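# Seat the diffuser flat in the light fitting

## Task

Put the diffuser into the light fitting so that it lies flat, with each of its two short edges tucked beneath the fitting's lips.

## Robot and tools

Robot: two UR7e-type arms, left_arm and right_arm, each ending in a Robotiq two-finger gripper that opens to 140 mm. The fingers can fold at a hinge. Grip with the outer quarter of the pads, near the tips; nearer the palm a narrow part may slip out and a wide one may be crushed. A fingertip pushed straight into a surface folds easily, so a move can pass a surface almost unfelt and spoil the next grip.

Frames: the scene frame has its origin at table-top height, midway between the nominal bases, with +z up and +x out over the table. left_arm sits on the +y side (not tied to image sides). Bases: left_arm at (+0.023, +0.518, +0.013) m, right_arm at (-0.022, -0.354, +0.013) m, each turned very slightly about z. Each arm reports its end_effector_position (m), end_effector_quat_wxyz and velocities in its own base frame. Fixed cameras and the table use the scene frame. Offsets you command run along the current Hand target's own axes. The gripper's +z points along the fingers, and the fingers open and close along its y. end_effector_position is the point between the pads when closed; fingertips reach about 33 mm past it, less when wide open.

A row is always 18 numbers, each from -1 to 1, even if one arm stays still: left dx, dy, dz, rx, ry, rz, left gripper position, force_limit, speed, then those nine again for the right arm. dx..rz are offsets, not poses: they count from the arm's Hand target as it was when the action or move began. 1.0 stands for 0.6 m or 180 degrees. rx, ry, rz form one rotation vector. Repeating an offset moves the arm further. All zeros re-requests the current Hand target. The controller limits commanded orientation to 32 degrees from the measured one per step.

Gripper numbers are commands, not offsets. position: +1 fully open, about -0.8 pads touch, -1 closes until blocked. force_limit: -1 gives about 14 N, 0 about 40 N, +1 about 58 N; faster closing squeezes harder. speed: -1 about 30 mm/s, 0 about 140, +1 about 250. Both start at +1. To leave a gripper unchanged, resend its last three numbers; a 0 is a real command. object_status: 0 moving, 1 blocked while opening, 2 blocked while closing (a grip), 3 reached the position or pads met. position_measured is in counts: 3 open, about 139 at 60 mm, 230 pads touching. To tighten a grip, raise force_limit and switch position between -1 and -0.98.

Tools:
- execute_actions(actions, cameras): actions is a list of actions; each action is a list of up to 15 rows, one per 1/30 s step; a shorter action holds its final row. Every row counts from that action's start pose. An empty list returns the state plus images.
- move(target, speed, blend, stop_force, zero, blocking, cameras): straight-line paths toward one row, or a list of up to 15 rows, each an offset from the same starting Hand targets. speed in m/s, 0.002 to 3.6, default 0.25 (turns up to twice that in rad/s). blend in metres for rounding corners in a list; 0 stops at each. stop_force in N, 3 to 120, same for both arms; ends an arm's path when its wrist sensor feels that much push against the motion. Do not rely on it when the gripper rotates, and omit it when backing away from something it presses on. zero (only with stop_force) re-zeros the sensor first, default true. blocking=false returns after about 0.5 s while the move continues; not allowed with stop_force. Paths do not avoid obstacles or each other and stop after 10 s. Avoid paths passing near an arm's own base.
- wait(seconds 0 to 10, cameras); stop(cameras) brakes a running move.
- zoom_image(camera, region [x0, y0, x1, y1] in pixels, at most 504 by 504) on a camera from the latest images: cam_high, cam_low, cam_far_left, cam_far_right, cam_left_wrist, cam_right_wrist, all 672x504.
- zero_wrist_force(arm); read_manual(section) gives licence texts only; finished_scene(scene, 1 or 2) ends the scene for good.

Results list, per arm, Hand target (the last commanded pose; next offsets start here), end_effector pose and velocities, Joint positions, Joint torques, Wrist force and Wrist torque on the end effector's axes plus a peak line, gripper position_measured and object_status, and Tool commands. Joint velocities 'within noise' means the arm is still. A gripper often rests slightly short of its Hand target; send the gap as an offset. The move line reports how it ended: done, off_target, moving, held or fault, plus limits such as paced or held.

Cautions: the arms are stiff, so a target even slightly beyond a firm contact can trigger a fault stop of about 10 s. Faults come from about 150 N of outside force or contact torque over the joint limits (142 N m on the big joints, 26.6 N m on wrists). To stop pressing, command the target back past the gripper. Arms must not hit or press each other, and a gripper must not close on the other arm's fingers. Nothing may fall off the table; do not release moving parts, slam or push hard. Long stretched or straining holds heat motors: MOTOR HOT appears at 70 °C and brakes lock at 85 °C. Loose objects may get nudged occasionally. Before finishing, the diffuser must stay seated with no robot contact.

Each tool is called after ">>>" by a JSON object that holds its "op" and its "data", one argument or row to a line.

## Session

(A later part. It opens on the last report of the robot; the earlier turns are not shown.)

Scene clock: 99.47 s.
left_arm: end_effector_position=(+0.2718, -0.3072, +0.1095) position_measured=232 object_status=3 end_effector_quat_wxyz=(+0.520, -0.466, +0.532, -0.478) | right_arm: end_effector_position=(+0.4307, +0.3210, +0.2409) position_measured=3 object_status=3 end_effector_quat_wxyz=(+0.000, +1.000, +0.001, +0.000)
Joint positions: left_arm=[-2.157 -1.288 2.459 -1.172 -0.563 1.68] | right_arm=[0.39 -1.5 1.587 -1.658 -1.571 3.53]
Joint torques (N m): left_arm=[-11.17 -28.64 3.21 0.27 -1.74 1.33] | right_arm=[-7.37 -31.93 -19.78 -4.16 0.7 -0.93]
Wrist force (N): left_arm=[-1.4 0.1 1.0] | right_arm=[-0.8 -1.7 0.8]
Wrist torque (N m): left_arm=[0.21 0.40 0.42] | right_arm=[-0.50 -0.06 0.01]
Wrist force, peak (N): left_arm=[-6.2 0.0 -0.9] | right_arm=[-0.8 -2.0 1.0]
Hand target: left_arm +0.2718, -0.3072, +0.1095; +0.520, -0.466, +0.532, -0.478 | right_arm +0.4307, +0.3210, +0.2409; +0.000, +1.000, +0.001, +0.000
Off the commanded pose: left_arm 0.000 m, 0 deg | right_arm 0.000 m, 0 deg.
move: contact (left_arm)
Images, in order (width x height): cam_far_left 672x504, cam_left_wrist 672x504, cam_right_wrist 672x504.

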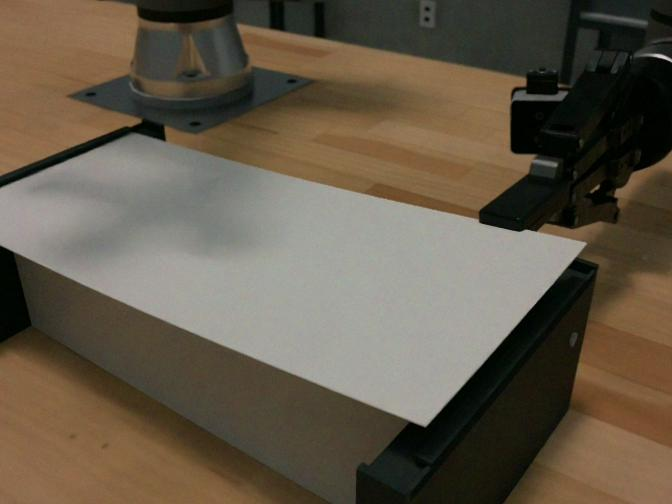

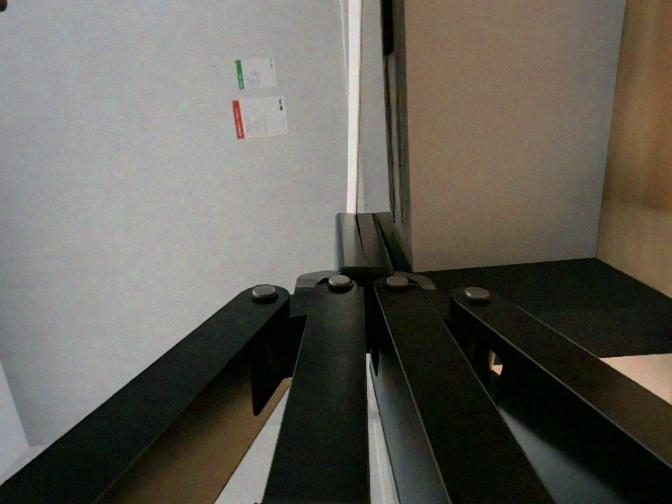

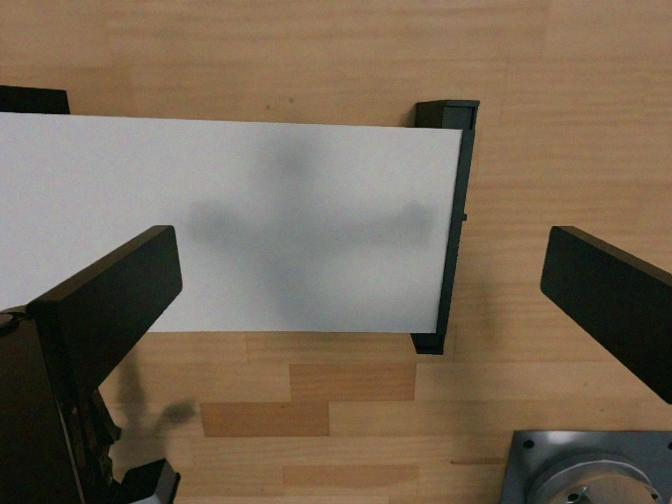

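>>> {"op": "move", "data": {
  "target": [
    [-0.0005, 0.0017, 0, 0, 0, -0.0344, -1, 1, -1, 0, 0, 0, 0, 0, 0, 1, 1, 1],
    [0.0030, -0.0116, 0, 0, 0, -0.09, -1, 1, -1, 0, 0, 0, 0, 0, 0, 1, 1, 1]
  ],
  "speed": 0.06,
  "blend": 0.002,
  "cameras": ["cam_far_left", "cam_far_right", "cam_left_wrist", "cam_right_wrist", "cam_low"]
}}

>>> {"op": "zoom_image", "data": {
  "camera": "cam_far_left",
  "region": [340, 200, 640, 504]
}}

>>> {"op": "zoom_image", "data": {
  "camera": "cam_far_left",
  "region": [0, 100, 200, 280]
}}

>>> {"op": "zoom_image", "data": {
  "camera": "cam_low",
  "region": [90, 200, 350, 350]
}}

Scene clock: 106.67 s.
left_arm: end_effector_position=(+0.2717, -0.3098, +0.1162) position_measured=232 object_status=3 end_effector_quat_wxyz=(-0.448, +0.537, -0.461, +0.547) | right_arm: end_effector_position=(+0.4307, +0.3210, +0.2409) position_measured=3 object_status=3 end_effector_quat_wxyz=(+0.000, +1.000, +0.001, +0.000)
Joint positions: left_arm=[-2.153 -1.307 2.448 -1.143 -0.558 1.397] | right_arm=[0.39 -1.5 1.587 -1.658 -1.571 3.53]
Joint torques (N m): left_arm=[6.49 -13.31 -16.54 -0.11 2.18 2.29] | right_arm=[-7.94 -32.08 -14.59 -4.21 0.73 -1.07]
Wrist force (N): left_arm=[-4.1 -0.7 0.1] | right_arm=[-1.0 -1.3 0.7]
Wrist torque (N m): left_arm=[0.17 0.16 0.53] | right_arm=[-0.42 -0.03 0.01]
Wrist force, peak (N): left_arm=[-5.3 -0.4 -0.4] | right_arm=[-1.0 -2.1 1.2]
Hand target: left_arm +0.2717, -0.3098, +0.1162; -0.448, +0.537, -0.461, +0.547 | right_arm +0.4307, +0.3210, +0.2409; +0.000, +1.000, +0.001, +0.000
Off the commanded pose: left_arm 0.000 m, 0 deg | right_arm 0.000 m, 0 deg.
move: done
Images, in order (width x height): cam_low 672x504, cam_far_left 672x504, cam_far_right 672x504, cam_left_wrist 672x504, cam_right_wrist 672x504.

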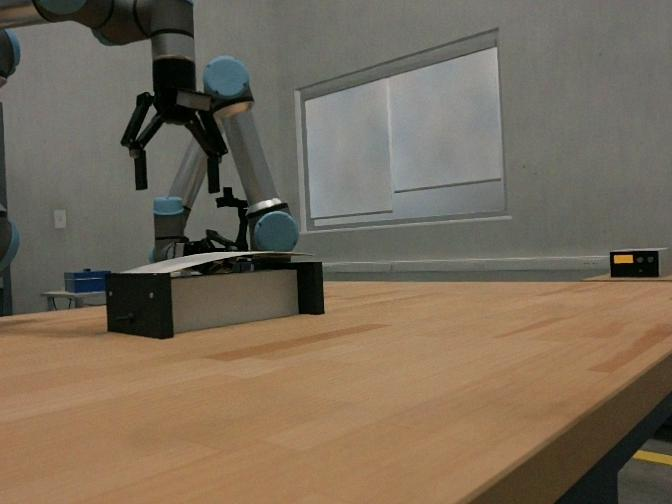

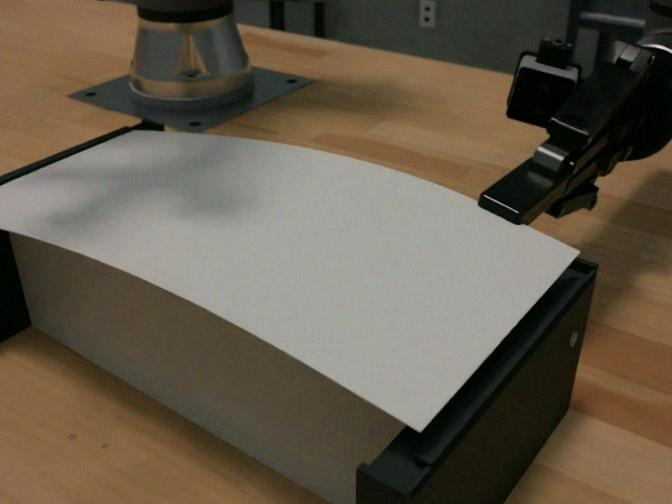

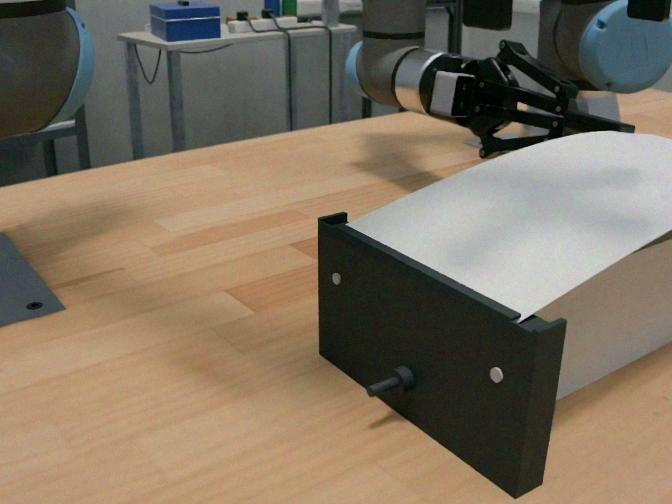

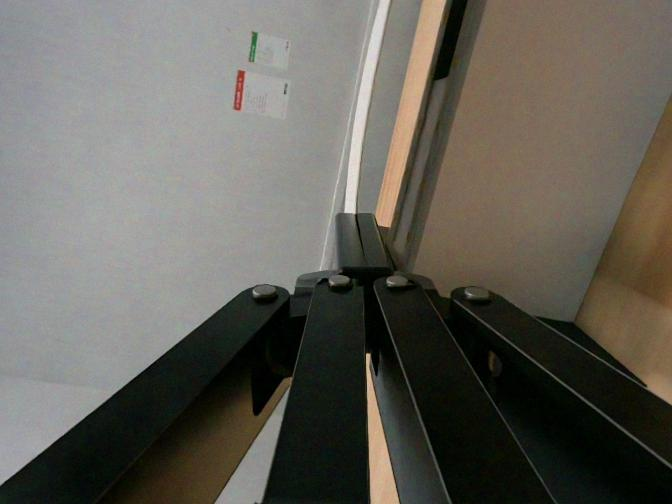

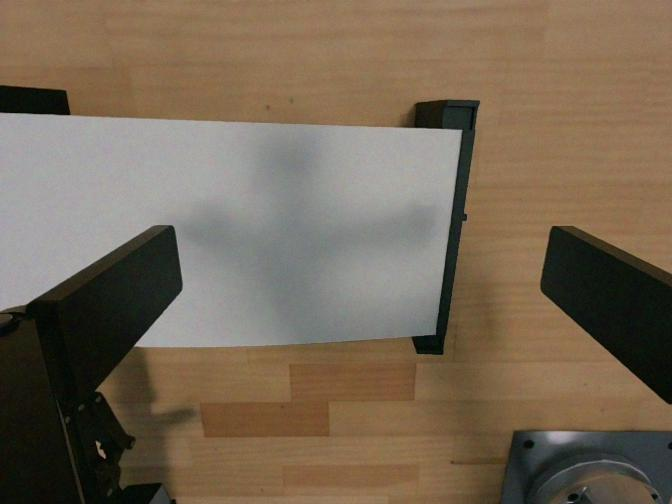

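Scaled by 1.658 from the camera's 672x504 image, which has a finer 960x720 frame.

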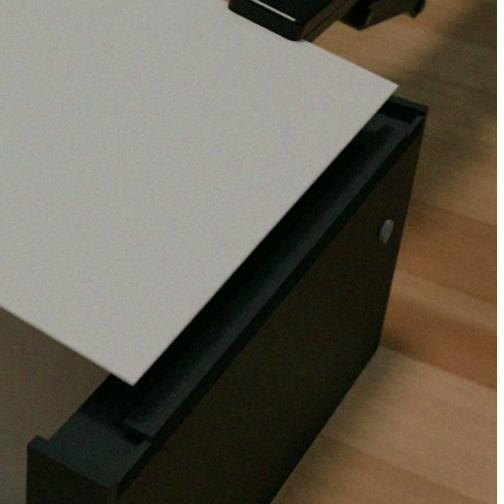

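Scaled by 2.520 from the camera's 672x504 image, which has a finer 960x720 frame.

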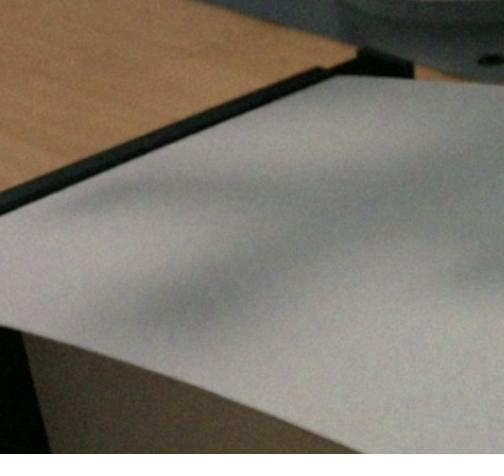

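Scaled by 1.938 from the camera's 672x504 image, which has a finer 960x720 frame.

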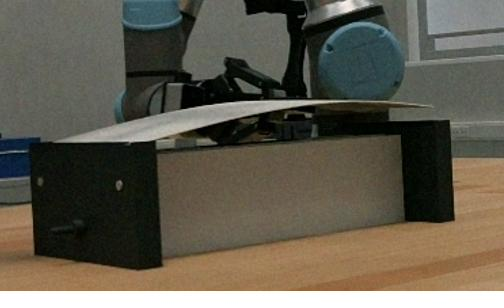

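>>> {"op": "zoom_image", "data": {
  "camera": "cam_low",
  "region": [230, 230, 350, 330]
}}

>>> {"op": "zoom_image", "data": {
  "camera": "cam_low",
  "region": [95, 230, 215, 330]
}}

>>> {"op": "zoom_image", "data": {
  "camera": "cam_right_wrist",
  "region": [380, 80, 520, 230]
}}

>>> {"op": "zoom_image", "data": {
  "camera": "cam_right_wrist",
  "region": [380, 230, 520, 380]
}}

Scaled by 4.200 from the camera's 672x504 image, which has a finer 960x720 frame.

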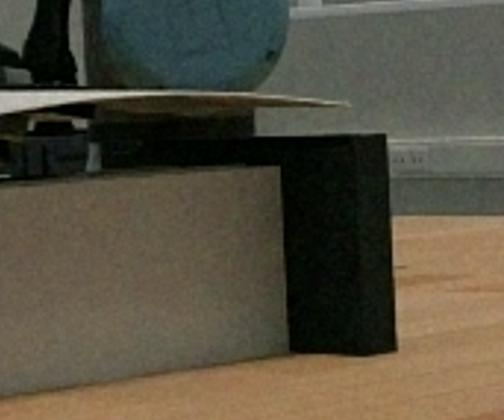

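Scaled by 4.200 from the camera's 672x504 image, which has a finer 960x720 frame.

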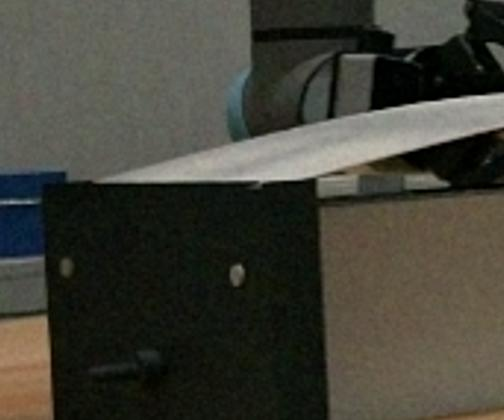

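Scaled by 3.360 from the camera's 672x504 image, which has a finer 960x720 frame.

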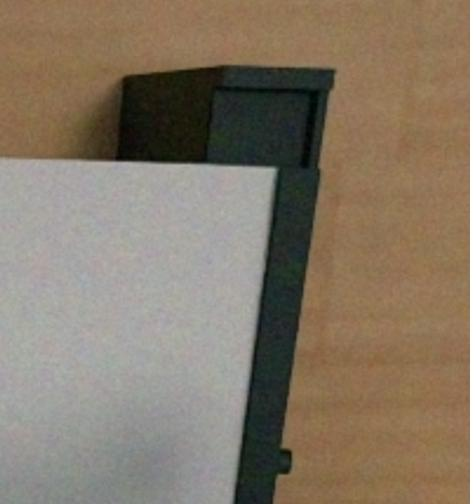

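Scaled by 3.360 from the camera's 672x504 image, which has a finer 960x720 frame.

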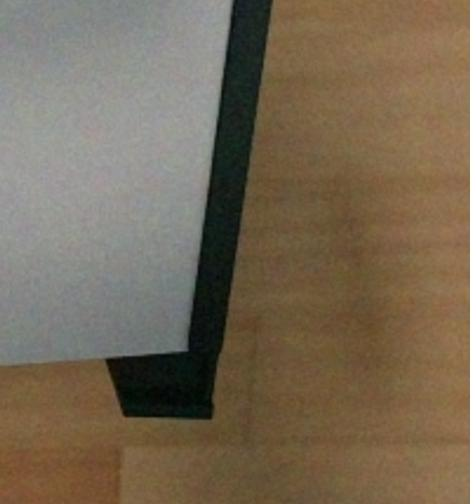

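>>> {"op": "zoom_image", "data": {
  "camera": "cam_far_right",
  "region": [310, 190, 450, 310]
}}

>>> {"op": "zoom_image", "data": {
  "camera": "cam_far_right",
  "region": [440, 260, 580, 380]
}}

Scaled by 3.600 from the camera's 672x504 image, which has a finer 960x720 frame.

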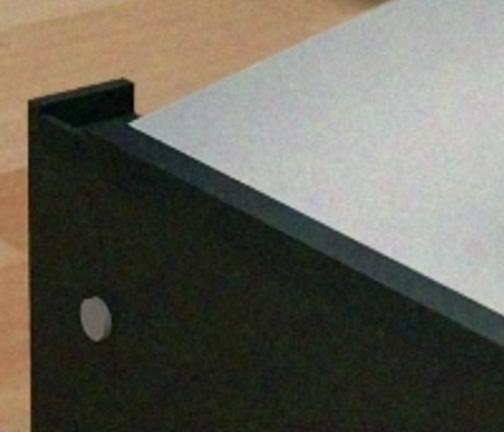

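Scaled by 3.600 from the camera's 672x504 image, which has a finer 960x720 frame.

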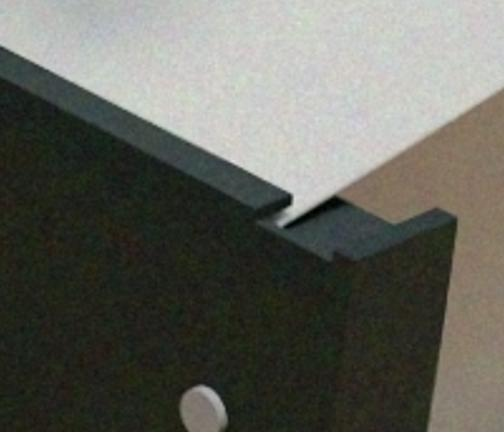

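>>> {"op": "move", "data": {
  "target": [0.00887, -0.00995, 0, 0, 0, -0.0556, -1, 1, -1, 0, 0, 0, 0, 0, 0, 1, 1, 1],
  "speed": 0.06,
  "cameras": ["cam_far_left", "cam_far_right", "cam_right_wrist", "cam_low"]
}}

>>> {"op": "zoom_image", "data": {
  "camera": "cam_far_left",
  "region": [340, 200, 640, 504]
}}

>>> {"op": "zoom_image", "data": {
  "camera": "cam_far_right",
  "region": [440, 260, 580, 380]
}}

>>> {"op": "zoom_image", "data": {
  "camera": "cam_low",
  "region": [230, 230, 350, 330]
}}

Scene clock: 112.27 s.
left_arm: end_effector_position=(+0.2716, -0.3140, +0.1230) position_measured=232 object_status=3 end_effector_quat_wxyz=(-0.398, +0.575, -0.412, +0.584) | right_arm: end_effector_position=(+0.4307, +0.3210, +0.2409) position_measured=3 object_status=3 end_effector_quat_wxyz=(+0.000, +1.000, +0.001, +0.000)
Joint positions: left_arm=[-2.144 -1.322 2.433 -1.112 -0.55 1.222] | right_arm=[0.39 -1.5 1.587 -1.658 -1.571 3.53]
Joint torques (N m): left_arm=[6.16 -14.97 -15.83 -0.01 1.59 2.27] | right_arm=[-7.76 -33.12 -14.21 -4.29 0.71 -0.76]
Wrist force (N): left_arm=[-2.7 0.0 0.9] | right_arm=[-1.2 -1.7 0.9]
Wrist torque (N m): left_arm=[0.13 0.19 0.72] | right_arm=[-0.50 0.02 0.01]
Wrist force, peak (N): left_arm=[-4.7 0.0 0.1] | right_arm=[-0.9 -2.1 1.0]
Hand target: left_arm +0.2716, -0.3140, +0.1230; -0.398, +0.575, -0.412, +0.584 | right_arm +0.4307, +0.3210, +0.2409; +0.000, +1.000, +0.001, +0.000
Off the commanded pose: left_arm 0.000 m, 0 deg | right_arm 0.000 m, 0 deg.
move: done
Images, in order (width x height): cam_low 672x504, cam_far_left 672x504, cam_far_right 672x504, cam_right_wrist 672x504.

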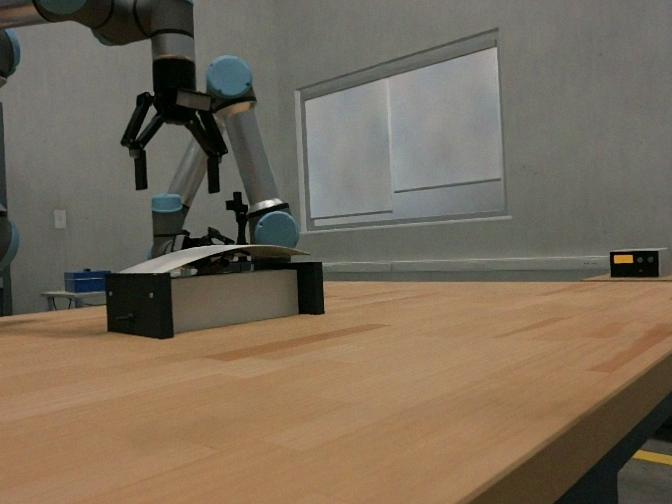

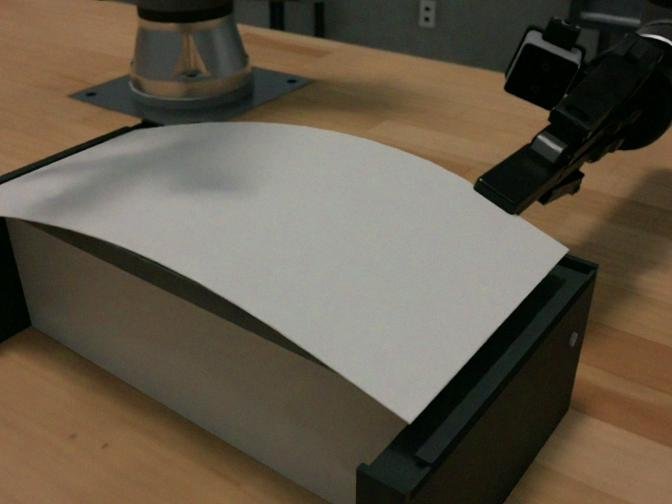

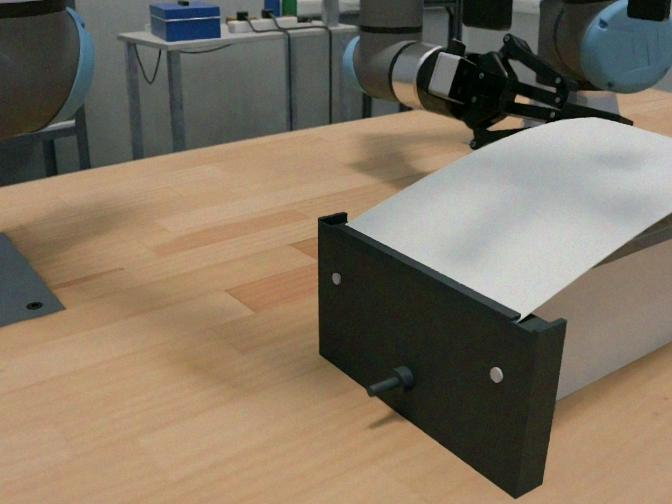

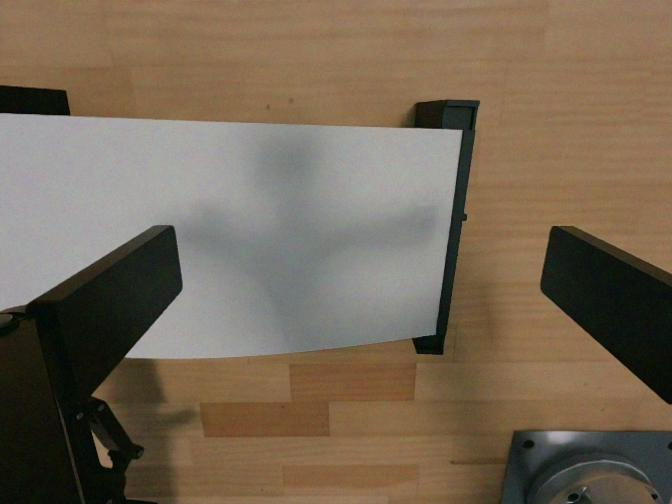

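Scaled by 1.658 from the camera's 672x504 image, which has a finer 960x720 frame.

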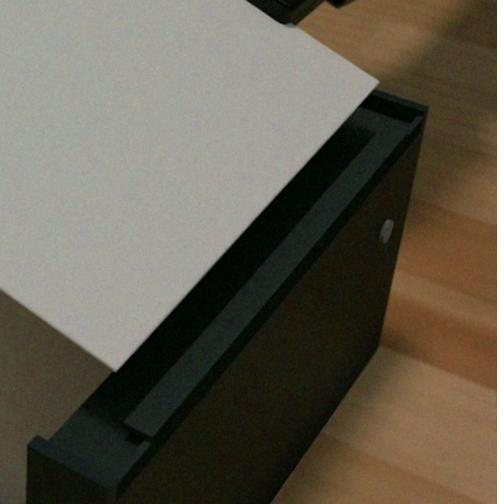

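Scaled by 3.600 from the camera's 672x504 image, which has a finer 960x720 frame.

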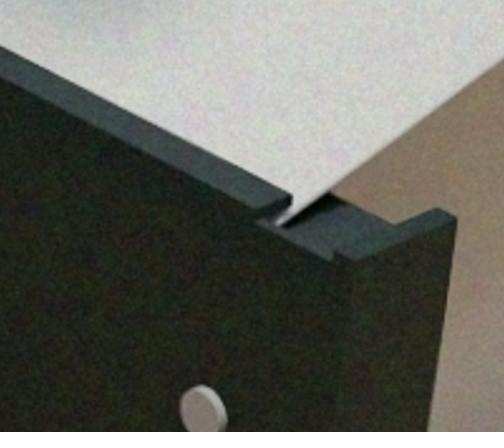

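Scaled by 4.200 from the camera's 672x504 image, which has a finer 960x720 frame.

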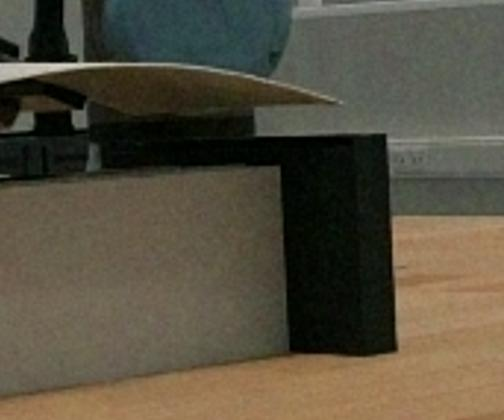

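>>> {"op": "move", "data": {
  "target": [-0.00175, 0.00823, 0, 0, 0, -0.0222, -1, 1, -1, 0, 0, 0, 0, 0, 0, 1, 1, 1],
  "speed": 0.06
}}

>>> {"op": "move", "data": {
  "target": [-0.00813, 0.01827, 0, 0, 0, 0, -1, 1, -1, 0, 0, 0, 0, 0, 0, 1, 1, 1],
  "speed": 0.02,
  "stop_force": 3,
  "cameras": ["cam_far_left", "cam_far_right", "cam_left_wrist", "cam_low"]
}}

>>> {"op": "zoom_image", "data": {
  "camera": "cam_far_left",
  "region": [340, 200, 640, 504]
}}

>>> {"op": "zoom_image", "data": {
  "camera": "cam_far_right",
  "region": [440, 260, 580, 380]
}}

>>> {"op": "zoom_image", "data": {
  "camera": "cam_low",
  "region": [230, 230, 350, 330]
}}

Scene clock: 115.33 s.
left_arm: end_effector_position=(+0.2716, -0.3147, +0.1180) position_measured=232 object_status=3 end_effector_quat_wxyz=(-0.378, +0.589, -0.392, +0.598) end_effector_velocity=(+0.000, +0.000, +0.001) end_effector_angular_velocity=(+0.009, -0.001, +0.000) | right_arm: end_effector_position=(+0.4307, +0.3210, +0.2409) position_measured=3 object_status=3 end_effector_quat_wxyz=(+0.000, +1.000, +0.001, +0.000)
Joint positions: left_arm=[-2.143 -1.304 2.434 -1.131 -0.549 1.152] | right_arm=[0.39 -1.5 1.587 -1.658 -1.571 3.53]
Joint velocities: left_arm=[0 -0.001 0 0.003 0 0.007] | right_arm=[within noise]
Joint torques (N m): left_arm=[9.46 -27.22 -0.2 2.37 2.25 2] | right_arm=[-7.3 -32.34 -14.55 -4.13 0.8 -0.8]
Wrist force (N): left_arm=[-2.5 0.3 1.2] | right_arm=[-0.8 -1.6 0.7]
Wrist torque (N m): left_arm=[0.10 0.19 0.79] | right_arm=[-0.46 -0.04 0.01]
Wrist force, peak (N): left_arm=[-3.2 0.8 1.0] | right_arm=[-0.9 -2.4 0.9]
Hand target: left_arm +0.2716, -0.3147, +0.1180; -0.378, +0.589, -0.392, +0.597 | right_arm +0.4307, +0.3210, +0.2409; +0.000, +1.000, +0.001, +0.000
Off the commanded pose: left_arm 0.000 m, 0 deg | right_arm 0.000 m, 0 deg.
move: done

Scene clock: 116.57 s.
left_arm: end_effector_position=(+0.2716, -0.3147, +0.1058) position_measured=232 object_status=3 end_effector_quat_wxyz=(-0.378, +0.589, -0.392, +0.597) | right_arm: end_effector_position=(+0.4307, +0.3210, +0.2409) position_measured=3 object_status=3 end_effector_quat_wxyz=(+0.000, +1.000, +0.001, +0.000)
Joint positions: left_arm=[-2.143 -1.264 2.439 -1.177 -0.549 1.152] | right_arm=[0.39 -1.5 1.587 -1.658 -1.571 3.53]
Joint torques (N m): left_arm=[6.95 -12.93 0.93 -0.01 0.48 2.08] | right_arm=[-7.81 -32.67 -14.68 -4.07 0.66 -0.73]
Wrist force (N): left_arm=[-3.6 -2.9 -0.3] | right_arm=[-1.2 -1.7 0.5]
Wrist torque (N m): left_arm=[0.30 0.18 0.70] | right_arm=[-0.50 0.03 0.01]
Wrist force, peak (N): left_arm=[-5.6 -0.5 0.0] | right_arm=[-1.3 -1.9 0.7]
Hand target: left_arm +0.2716, -0.3147, +0.1058; -0.378, +0.589, -0.392, +0.597 | right_arm +0.4307, +0.3210, +0.2409; +0.000, +1.000, +0.001, +0.000
Off the commanded pose: left_arm 0.000 m, 0 deg | right_arm 0.000 m, 0 deg.
move: contact (left_arm)
Images, in order (width x height): cam_low 672x504, cam_far_left 672x504, cam_far_right 672x504, cam_left_wrist 672x504.

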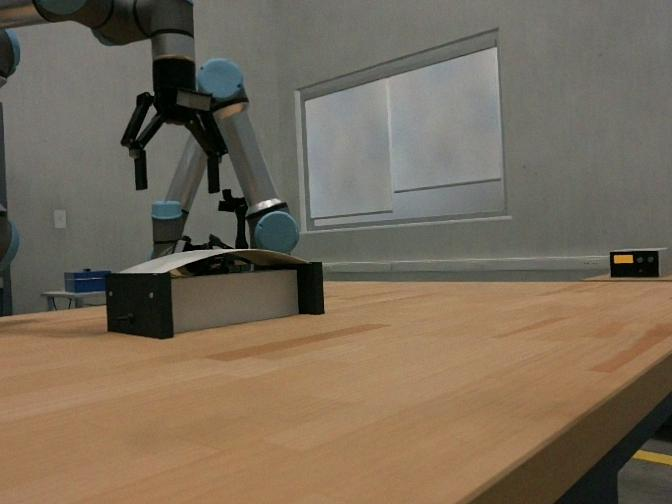

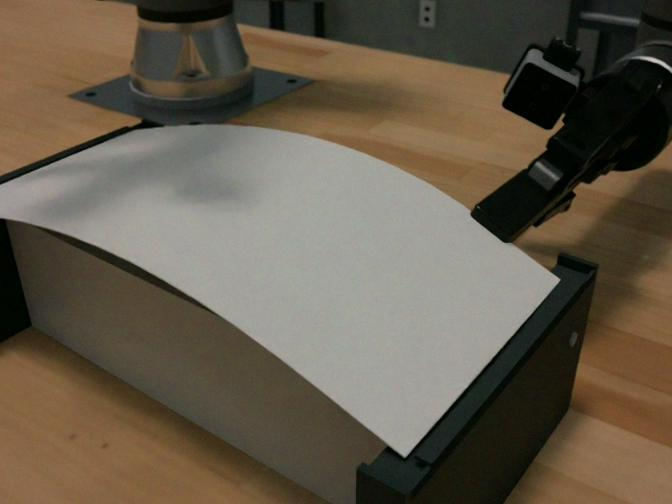

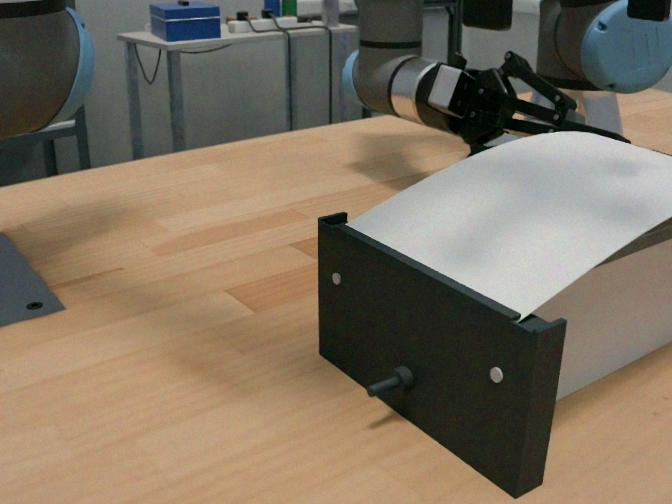

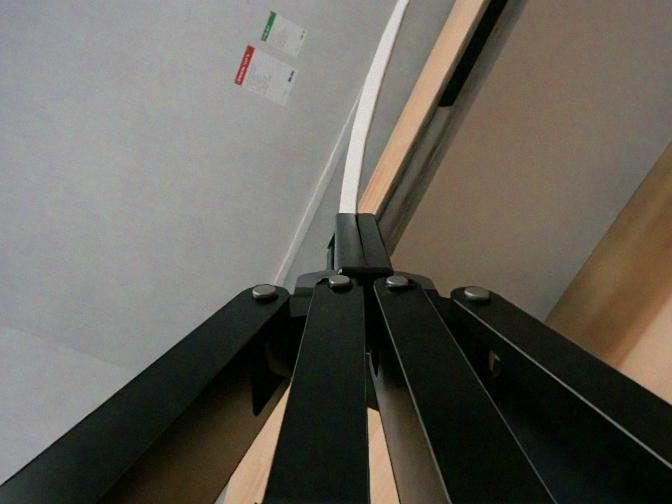

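Scaled by 1.658 from the camera's 672x504 image, which has a finer 960x720 frame.

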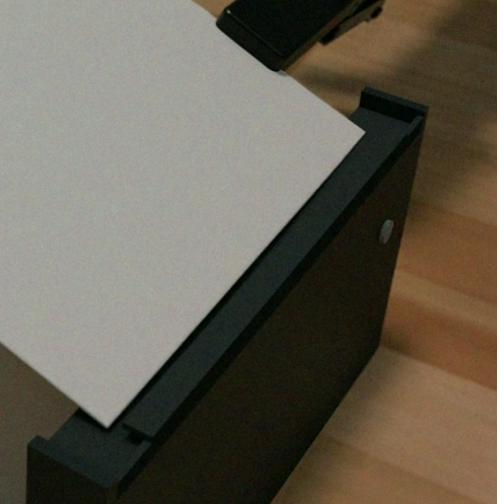

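Scaled by 3.600 from the camera's 672x504 image, which has a finer 960x720 frame.

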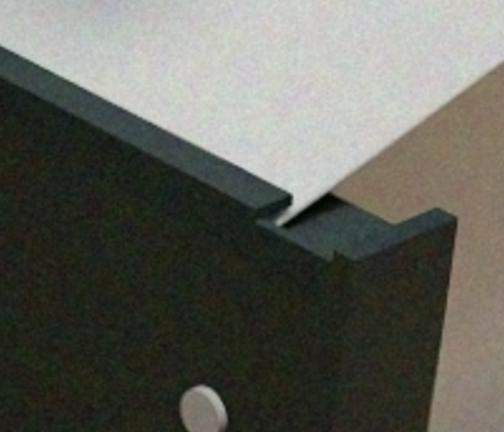

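Scaled by 4.200 from the camera's 672x504 image, which has a finer 960x720 frame.

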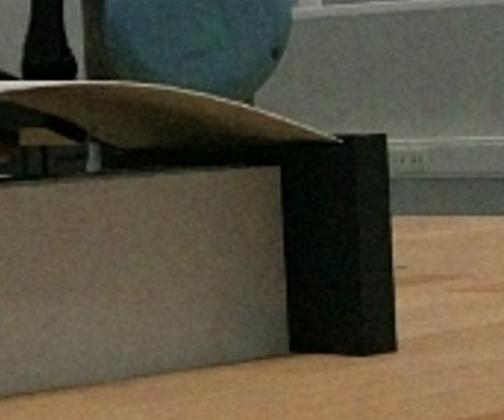

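>>> {"op": "zoom_image", "data": {
  "camera": "cam_far_left",
  "region": [520, 240, 620, 340]
}}

>>> {"op": "zoom_image", "data": {
  "camera": "cam_far_left",
  "region": [450, 300, 570, 420]
}}

>>> {"op": "zoom_image", "data": {
  "camera": "cam_far_left",
  "region": [370, 390, 480, 500]
}}

Scaled by 5.040 from the camera's 672x504 image, which has a finer 960x720 frame.

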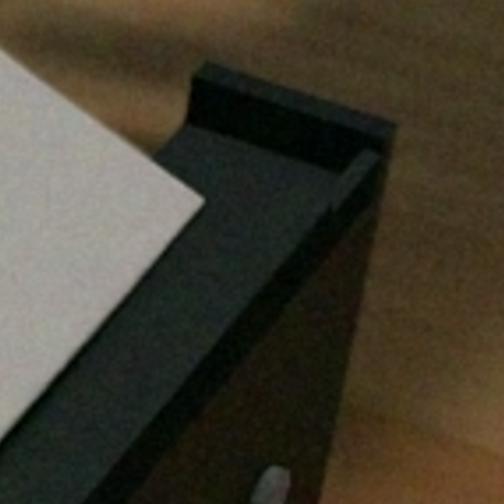

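Scaled by 4.200 from the camera's 672x504 image, which has a finer 960x720 frame.

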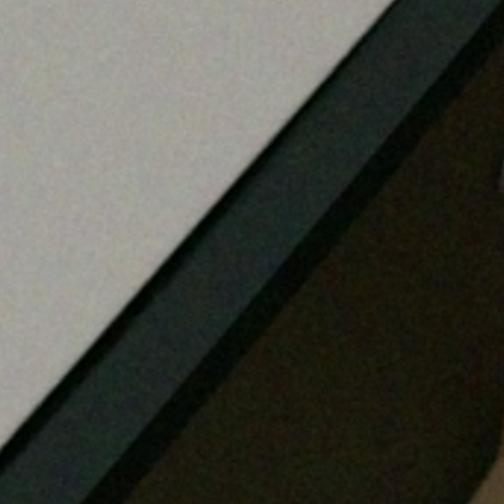

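Scaled by 4.582 from the camera's 672x504 image, which has a finer 960x720 frame.

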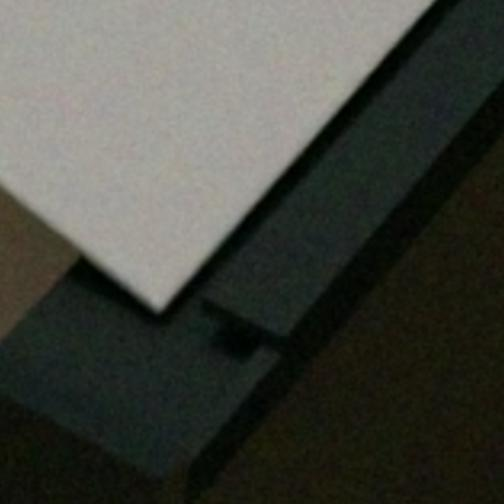

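>>> {"op": "move", "data": {
  "target": [
    [-0.00465, 0.00103, 0, 0, 0, 0.0189, -1, 1, -1, 0, 0, 0, 0, 0, 0, 1, 1, 1],
    [-0.00953, 0.00378, 0, 0, 0, 0.0378, -1, 1, -1, 0, 0, 0, 0, 0, 0, 1, 1, 1]
  ],
  "speed": 0.04,
  "blend": 0.001,
  "cameras": ["cam_far_left", "cam_far_right", "cam_left_wrist", "cam_low"]
}}

>>> {"op": "zoom_image", "data": {
  "camera": "cam_far_left",
  "region": [520, 240, 620, 340]
}}

>>> {"op": "zoom_image", "data": {
  "camera": "cam_far_left",
  "region": [370, 390, 480, 500]
}}

>>> {"op": "zoom_image", "data": {
  "camera": "cam_far_right",
  "region": [440, 260, 580, 380]
}}

Scene clock: 122.67 s.
left_arm: end_effector_position=(+0.2717, -0.3104, +0.1014) position_measured=232 object_status=3 end_effector_quat_wxyz=(-0.413, +0.564, -0.426, +0.574) end_effector_velocity=(+0.000, +0.000, +0.000) end_effector_angular_velocity=(-0.007, +0.001, +0.001) | right_arm: end_effector_position=(+0.4307, +0.3210, +0.2409) position_measured=3 object_status=3 end_effector_quat_wxyz=(+0.000, +1.000, +0.001, +0.000)
Joint positions: left_arm=[-2.151 -1.256 2.453 -1.199 -0.557 1.271] | right_arm=[0.39 -1.5 1.587 -1.658 -1.571 3.53]
Joint velocities: left_arm=[0.001 0 -0.001 -0.001 0 -0.006] | right_arm=[within noise]
Joint torques (N m): left_arm=[-5.58 -21.8 -3.66 1.67 -0.29 -3.47] | right_arm=[-6.89 -32 -14.81 -4.25 0.78 -0.75]
Wrist force (N): left_arm=[-4.5 -0.9 0.0] | right_arm=[-0.8 -1.6 1.0]
Wrist torque (N m): left_arm=[0.18 0.22 0.67] | right_arm=[-0.48 -0.05 0.01]
Wrist force, peak (N): left_arm=[-5.3 -1.2 -0.3] | right_arm=[-1.4 -1.9 0.9]
Hand target: left_arm +0.2717, -0.3104, +0.1014; -0.412, +0.565, -0.426, +0.574 | right_arm +0.4307, +0.3210, +0.2409; +0.000, +1.000, +0.001, +0.000
Off the commanded pose: left_arm 0.000 m, 0 deg | right_arm 0.000 m, 0 deg.
move: done
Images, in order (width x height): cam_low 672x504, cam_far_left 672x504, cam_far_right 672x504, cam_left_wrist 672x504.

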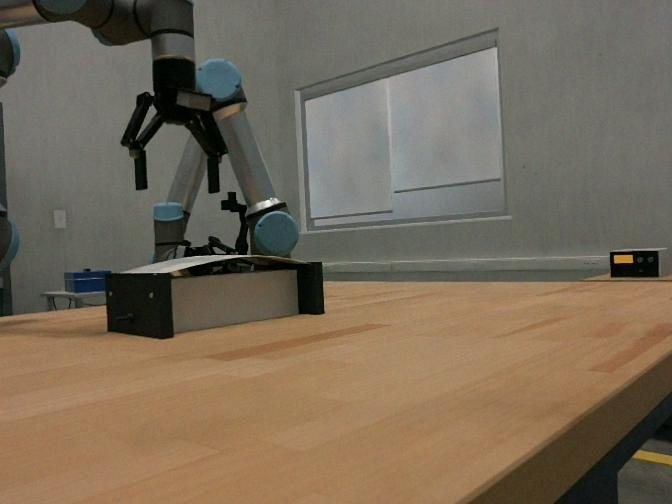

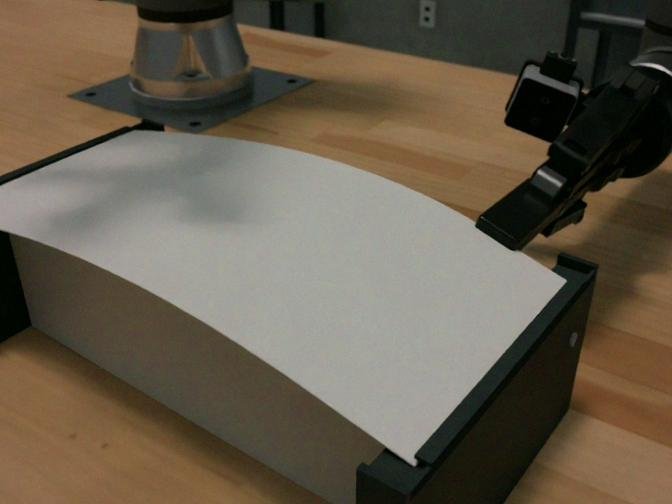

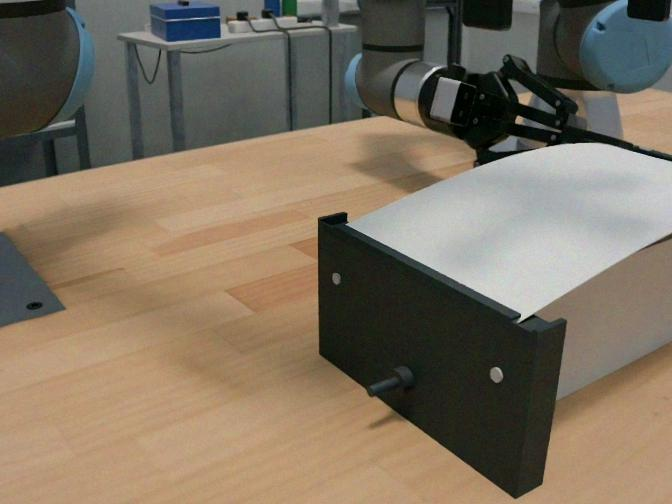

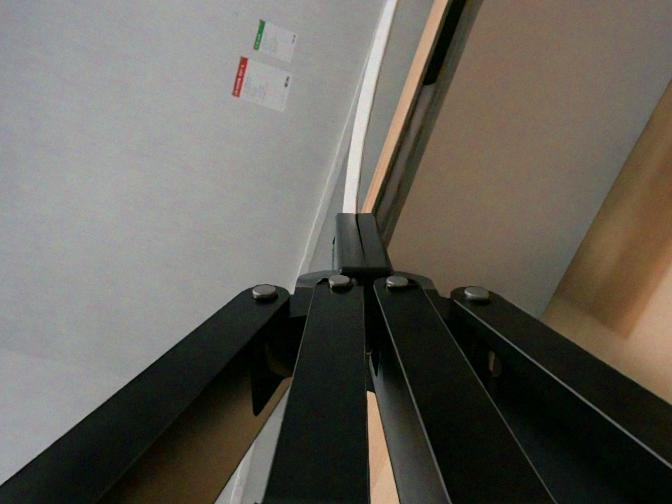

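Scaled by 5.040 from the camera's 672x504 image, which has a finer 960x720 frame.

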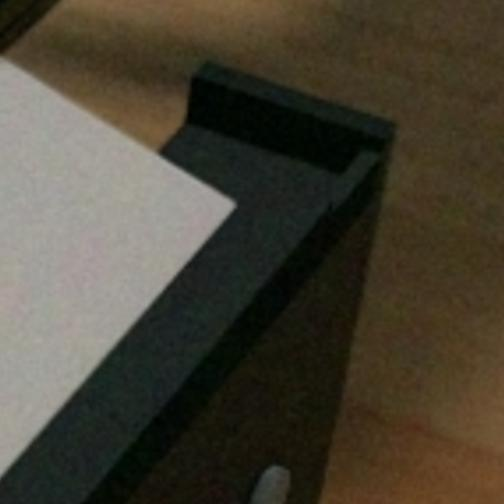

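Scaled by 4.582 from the camera's 672x504 image, which has a finer 960x720 frame.

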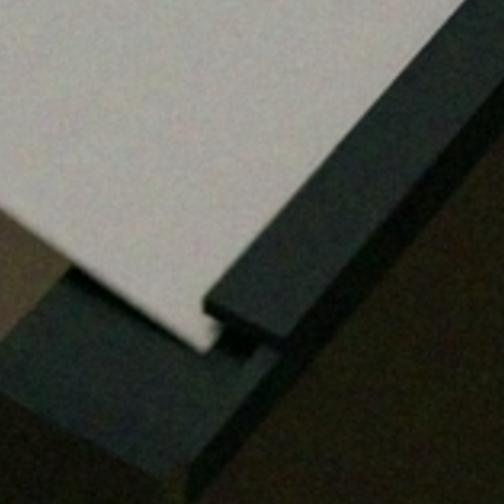

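Scaled by 3.600 from the camera's 672x504 image, which has a finer 960x720 frame.

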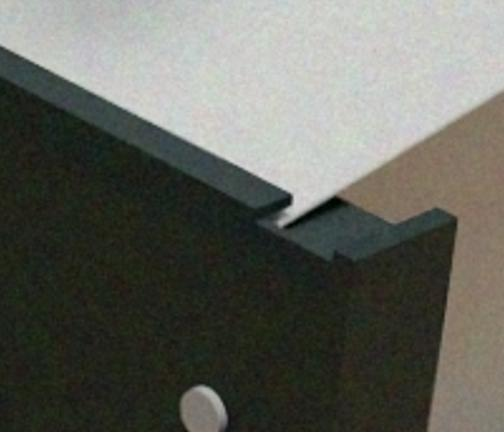

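>>> {"op": "move", "data": {
  "target": [
    [-0.00552, 0.00545, 0, 0, 0, 0.0319, -1, 1, -1, 0, 0, 0, 0, 0, 0, 1, 1, 1],
    [-0.00977, 0.01128, 0, 0, 0, 0.0637, -1, 1, -1, 0, 0, 0, 0, 0, 0, 1, 1, 1]
  ],
  "speed": 0.05,
  "blend": 0.001,
  "cameras": ["cam_far_left", "cam_far_right", "cam_left_wrist", "cam_low"]
}}

>>> {"op": "zoom_image", "data": {
  "camera": "cam_far_left",
  "region": [520, 240, 620, 340]
}}

>>> {"op": "zoom_image", "data": {
  "camera": "cam_far_left",
  "region": [370, 390, 480, 500]
}}

>>> {"op": "zoom_image", "data": {
  "camera": "cam_far_right",
  "region": [440, 260, 580, 380]
}}

Scene clock: 126.23 s.
left_arm: end_effector_position=(+0.2718, -0.3068, +0.0932) position_measured=232 object_status=3 end_effector_quat_wxyz=(-0.468, +0.519, -0.481, +0.530) end_effector_velocity=(+0.000, +0.000, +0.000) end_effector_angular_velocity=(-0.011, +0.002, +0.000) | right_arm: end_effector_position=(+0.4307, +0.3210, +0.2409) position_measured=3 object_status=3 end_effector_quat_wxyz=(+0.000, +1.000, +0.001, +0.000)
Joint positions: left_arm=[-2.158 -1.232 2.466 -1.236 -0.564 1.471] | right_arm=[0.39 -1.5 1.587 -1.658 -1.571 3.53]
Joint velocities: left_arm=[0.001 0 -0.001 -0.003 0 -0.008] | right_arm=[within noise]
Joint torques (N m): left_arm=[-8.27 -25.41 3.81 1.79 -1.18 -3.06] | right_arm=[-6.74 -33.08 -14.85 -4.15 0.66 -0.6]
Wrist force (N): left_arm=[-2.7 -0.4 0.3] | right_arm=[-0.8 -1.6 0.6]
Wrist torque (N m): left_arm=[0.18 0.44 0.54] | right_arm=[-0.48 -0.06 0.01]
Wrist force, peak (N): left_arm=[-5.0 -0.9 -0.2] | right_arm=[-1.1 -2.2 0.8]
Hand target: left_arm +0.2718, -0.3068, +0.0932; -0.468, +0.519, -0.481, +0.530 | right_arm +0.4307, +0.3210, +0.2409; +0.000, +1.000, +0.001, +0.000
Off the commanded pose: left_arm 0.000 m, 0 deg | right_arm 0.000 m, 0 deg.
move: done
Images, in order (width x height): cam_low 672x504, cam_far_left 672x504, cam_far_right 672x504, cam_left_wrist 672x504.

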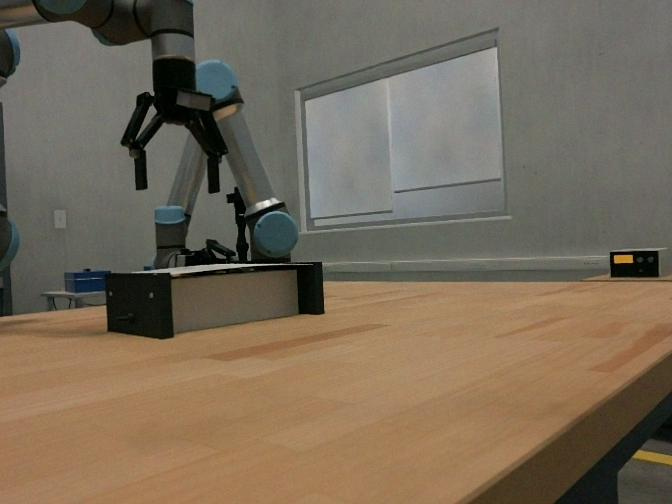

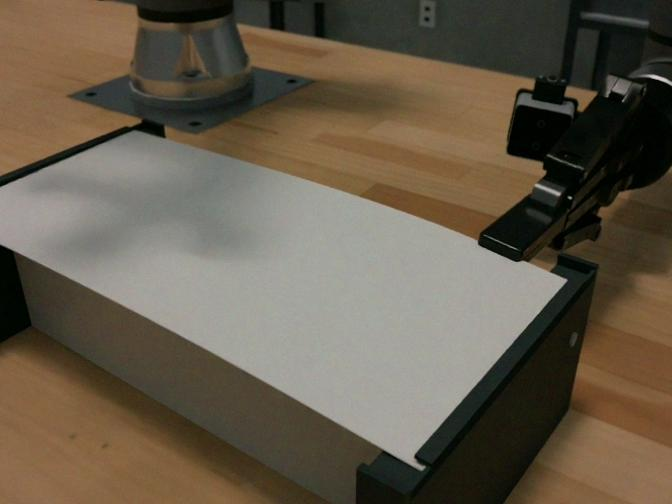

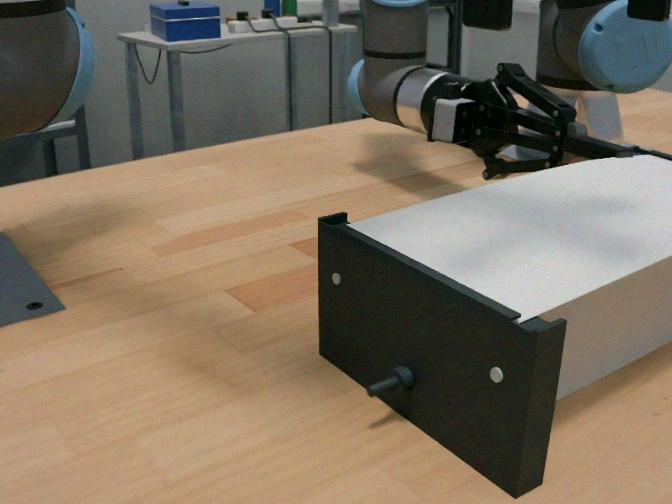

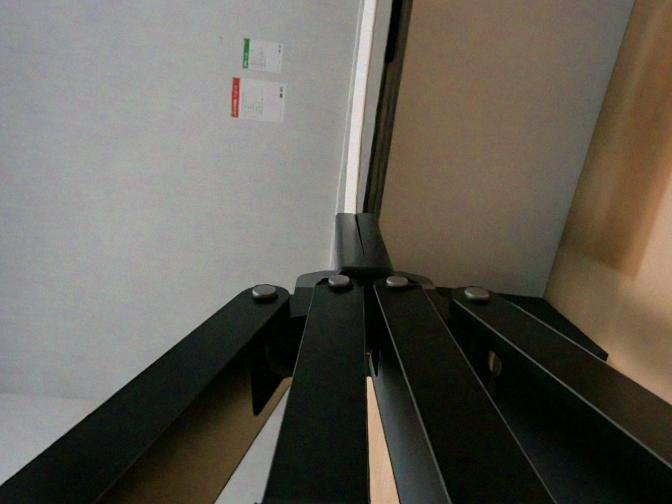

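Scaled by 5.040 from the camera's 672x504 image, which has a finer 960x720 frame.

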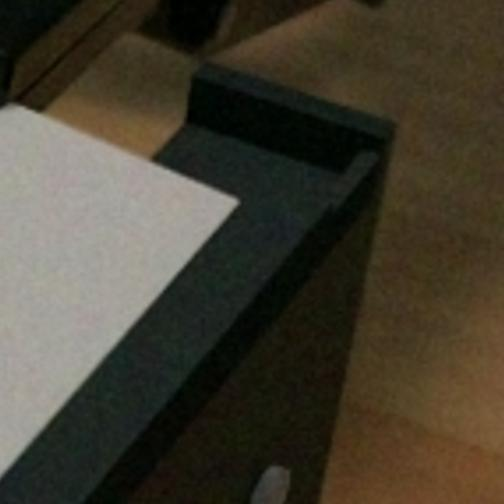

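Scaled by 4.582 from the camera's 672x504 image, which has a finer 960x720 frame.

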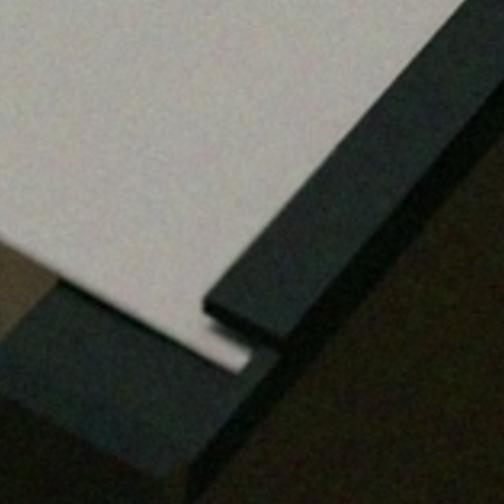

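Scaled by 3.600 from the camera's 672x504 image, which has a finer 960x720 frame.

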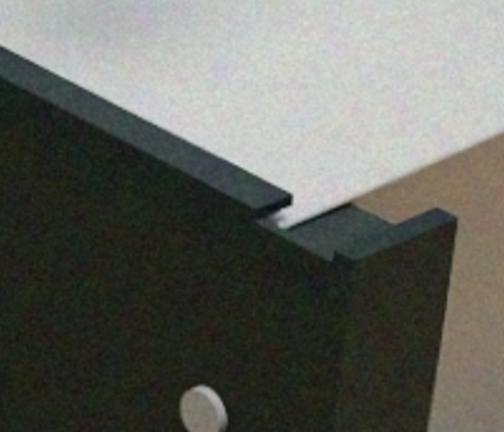

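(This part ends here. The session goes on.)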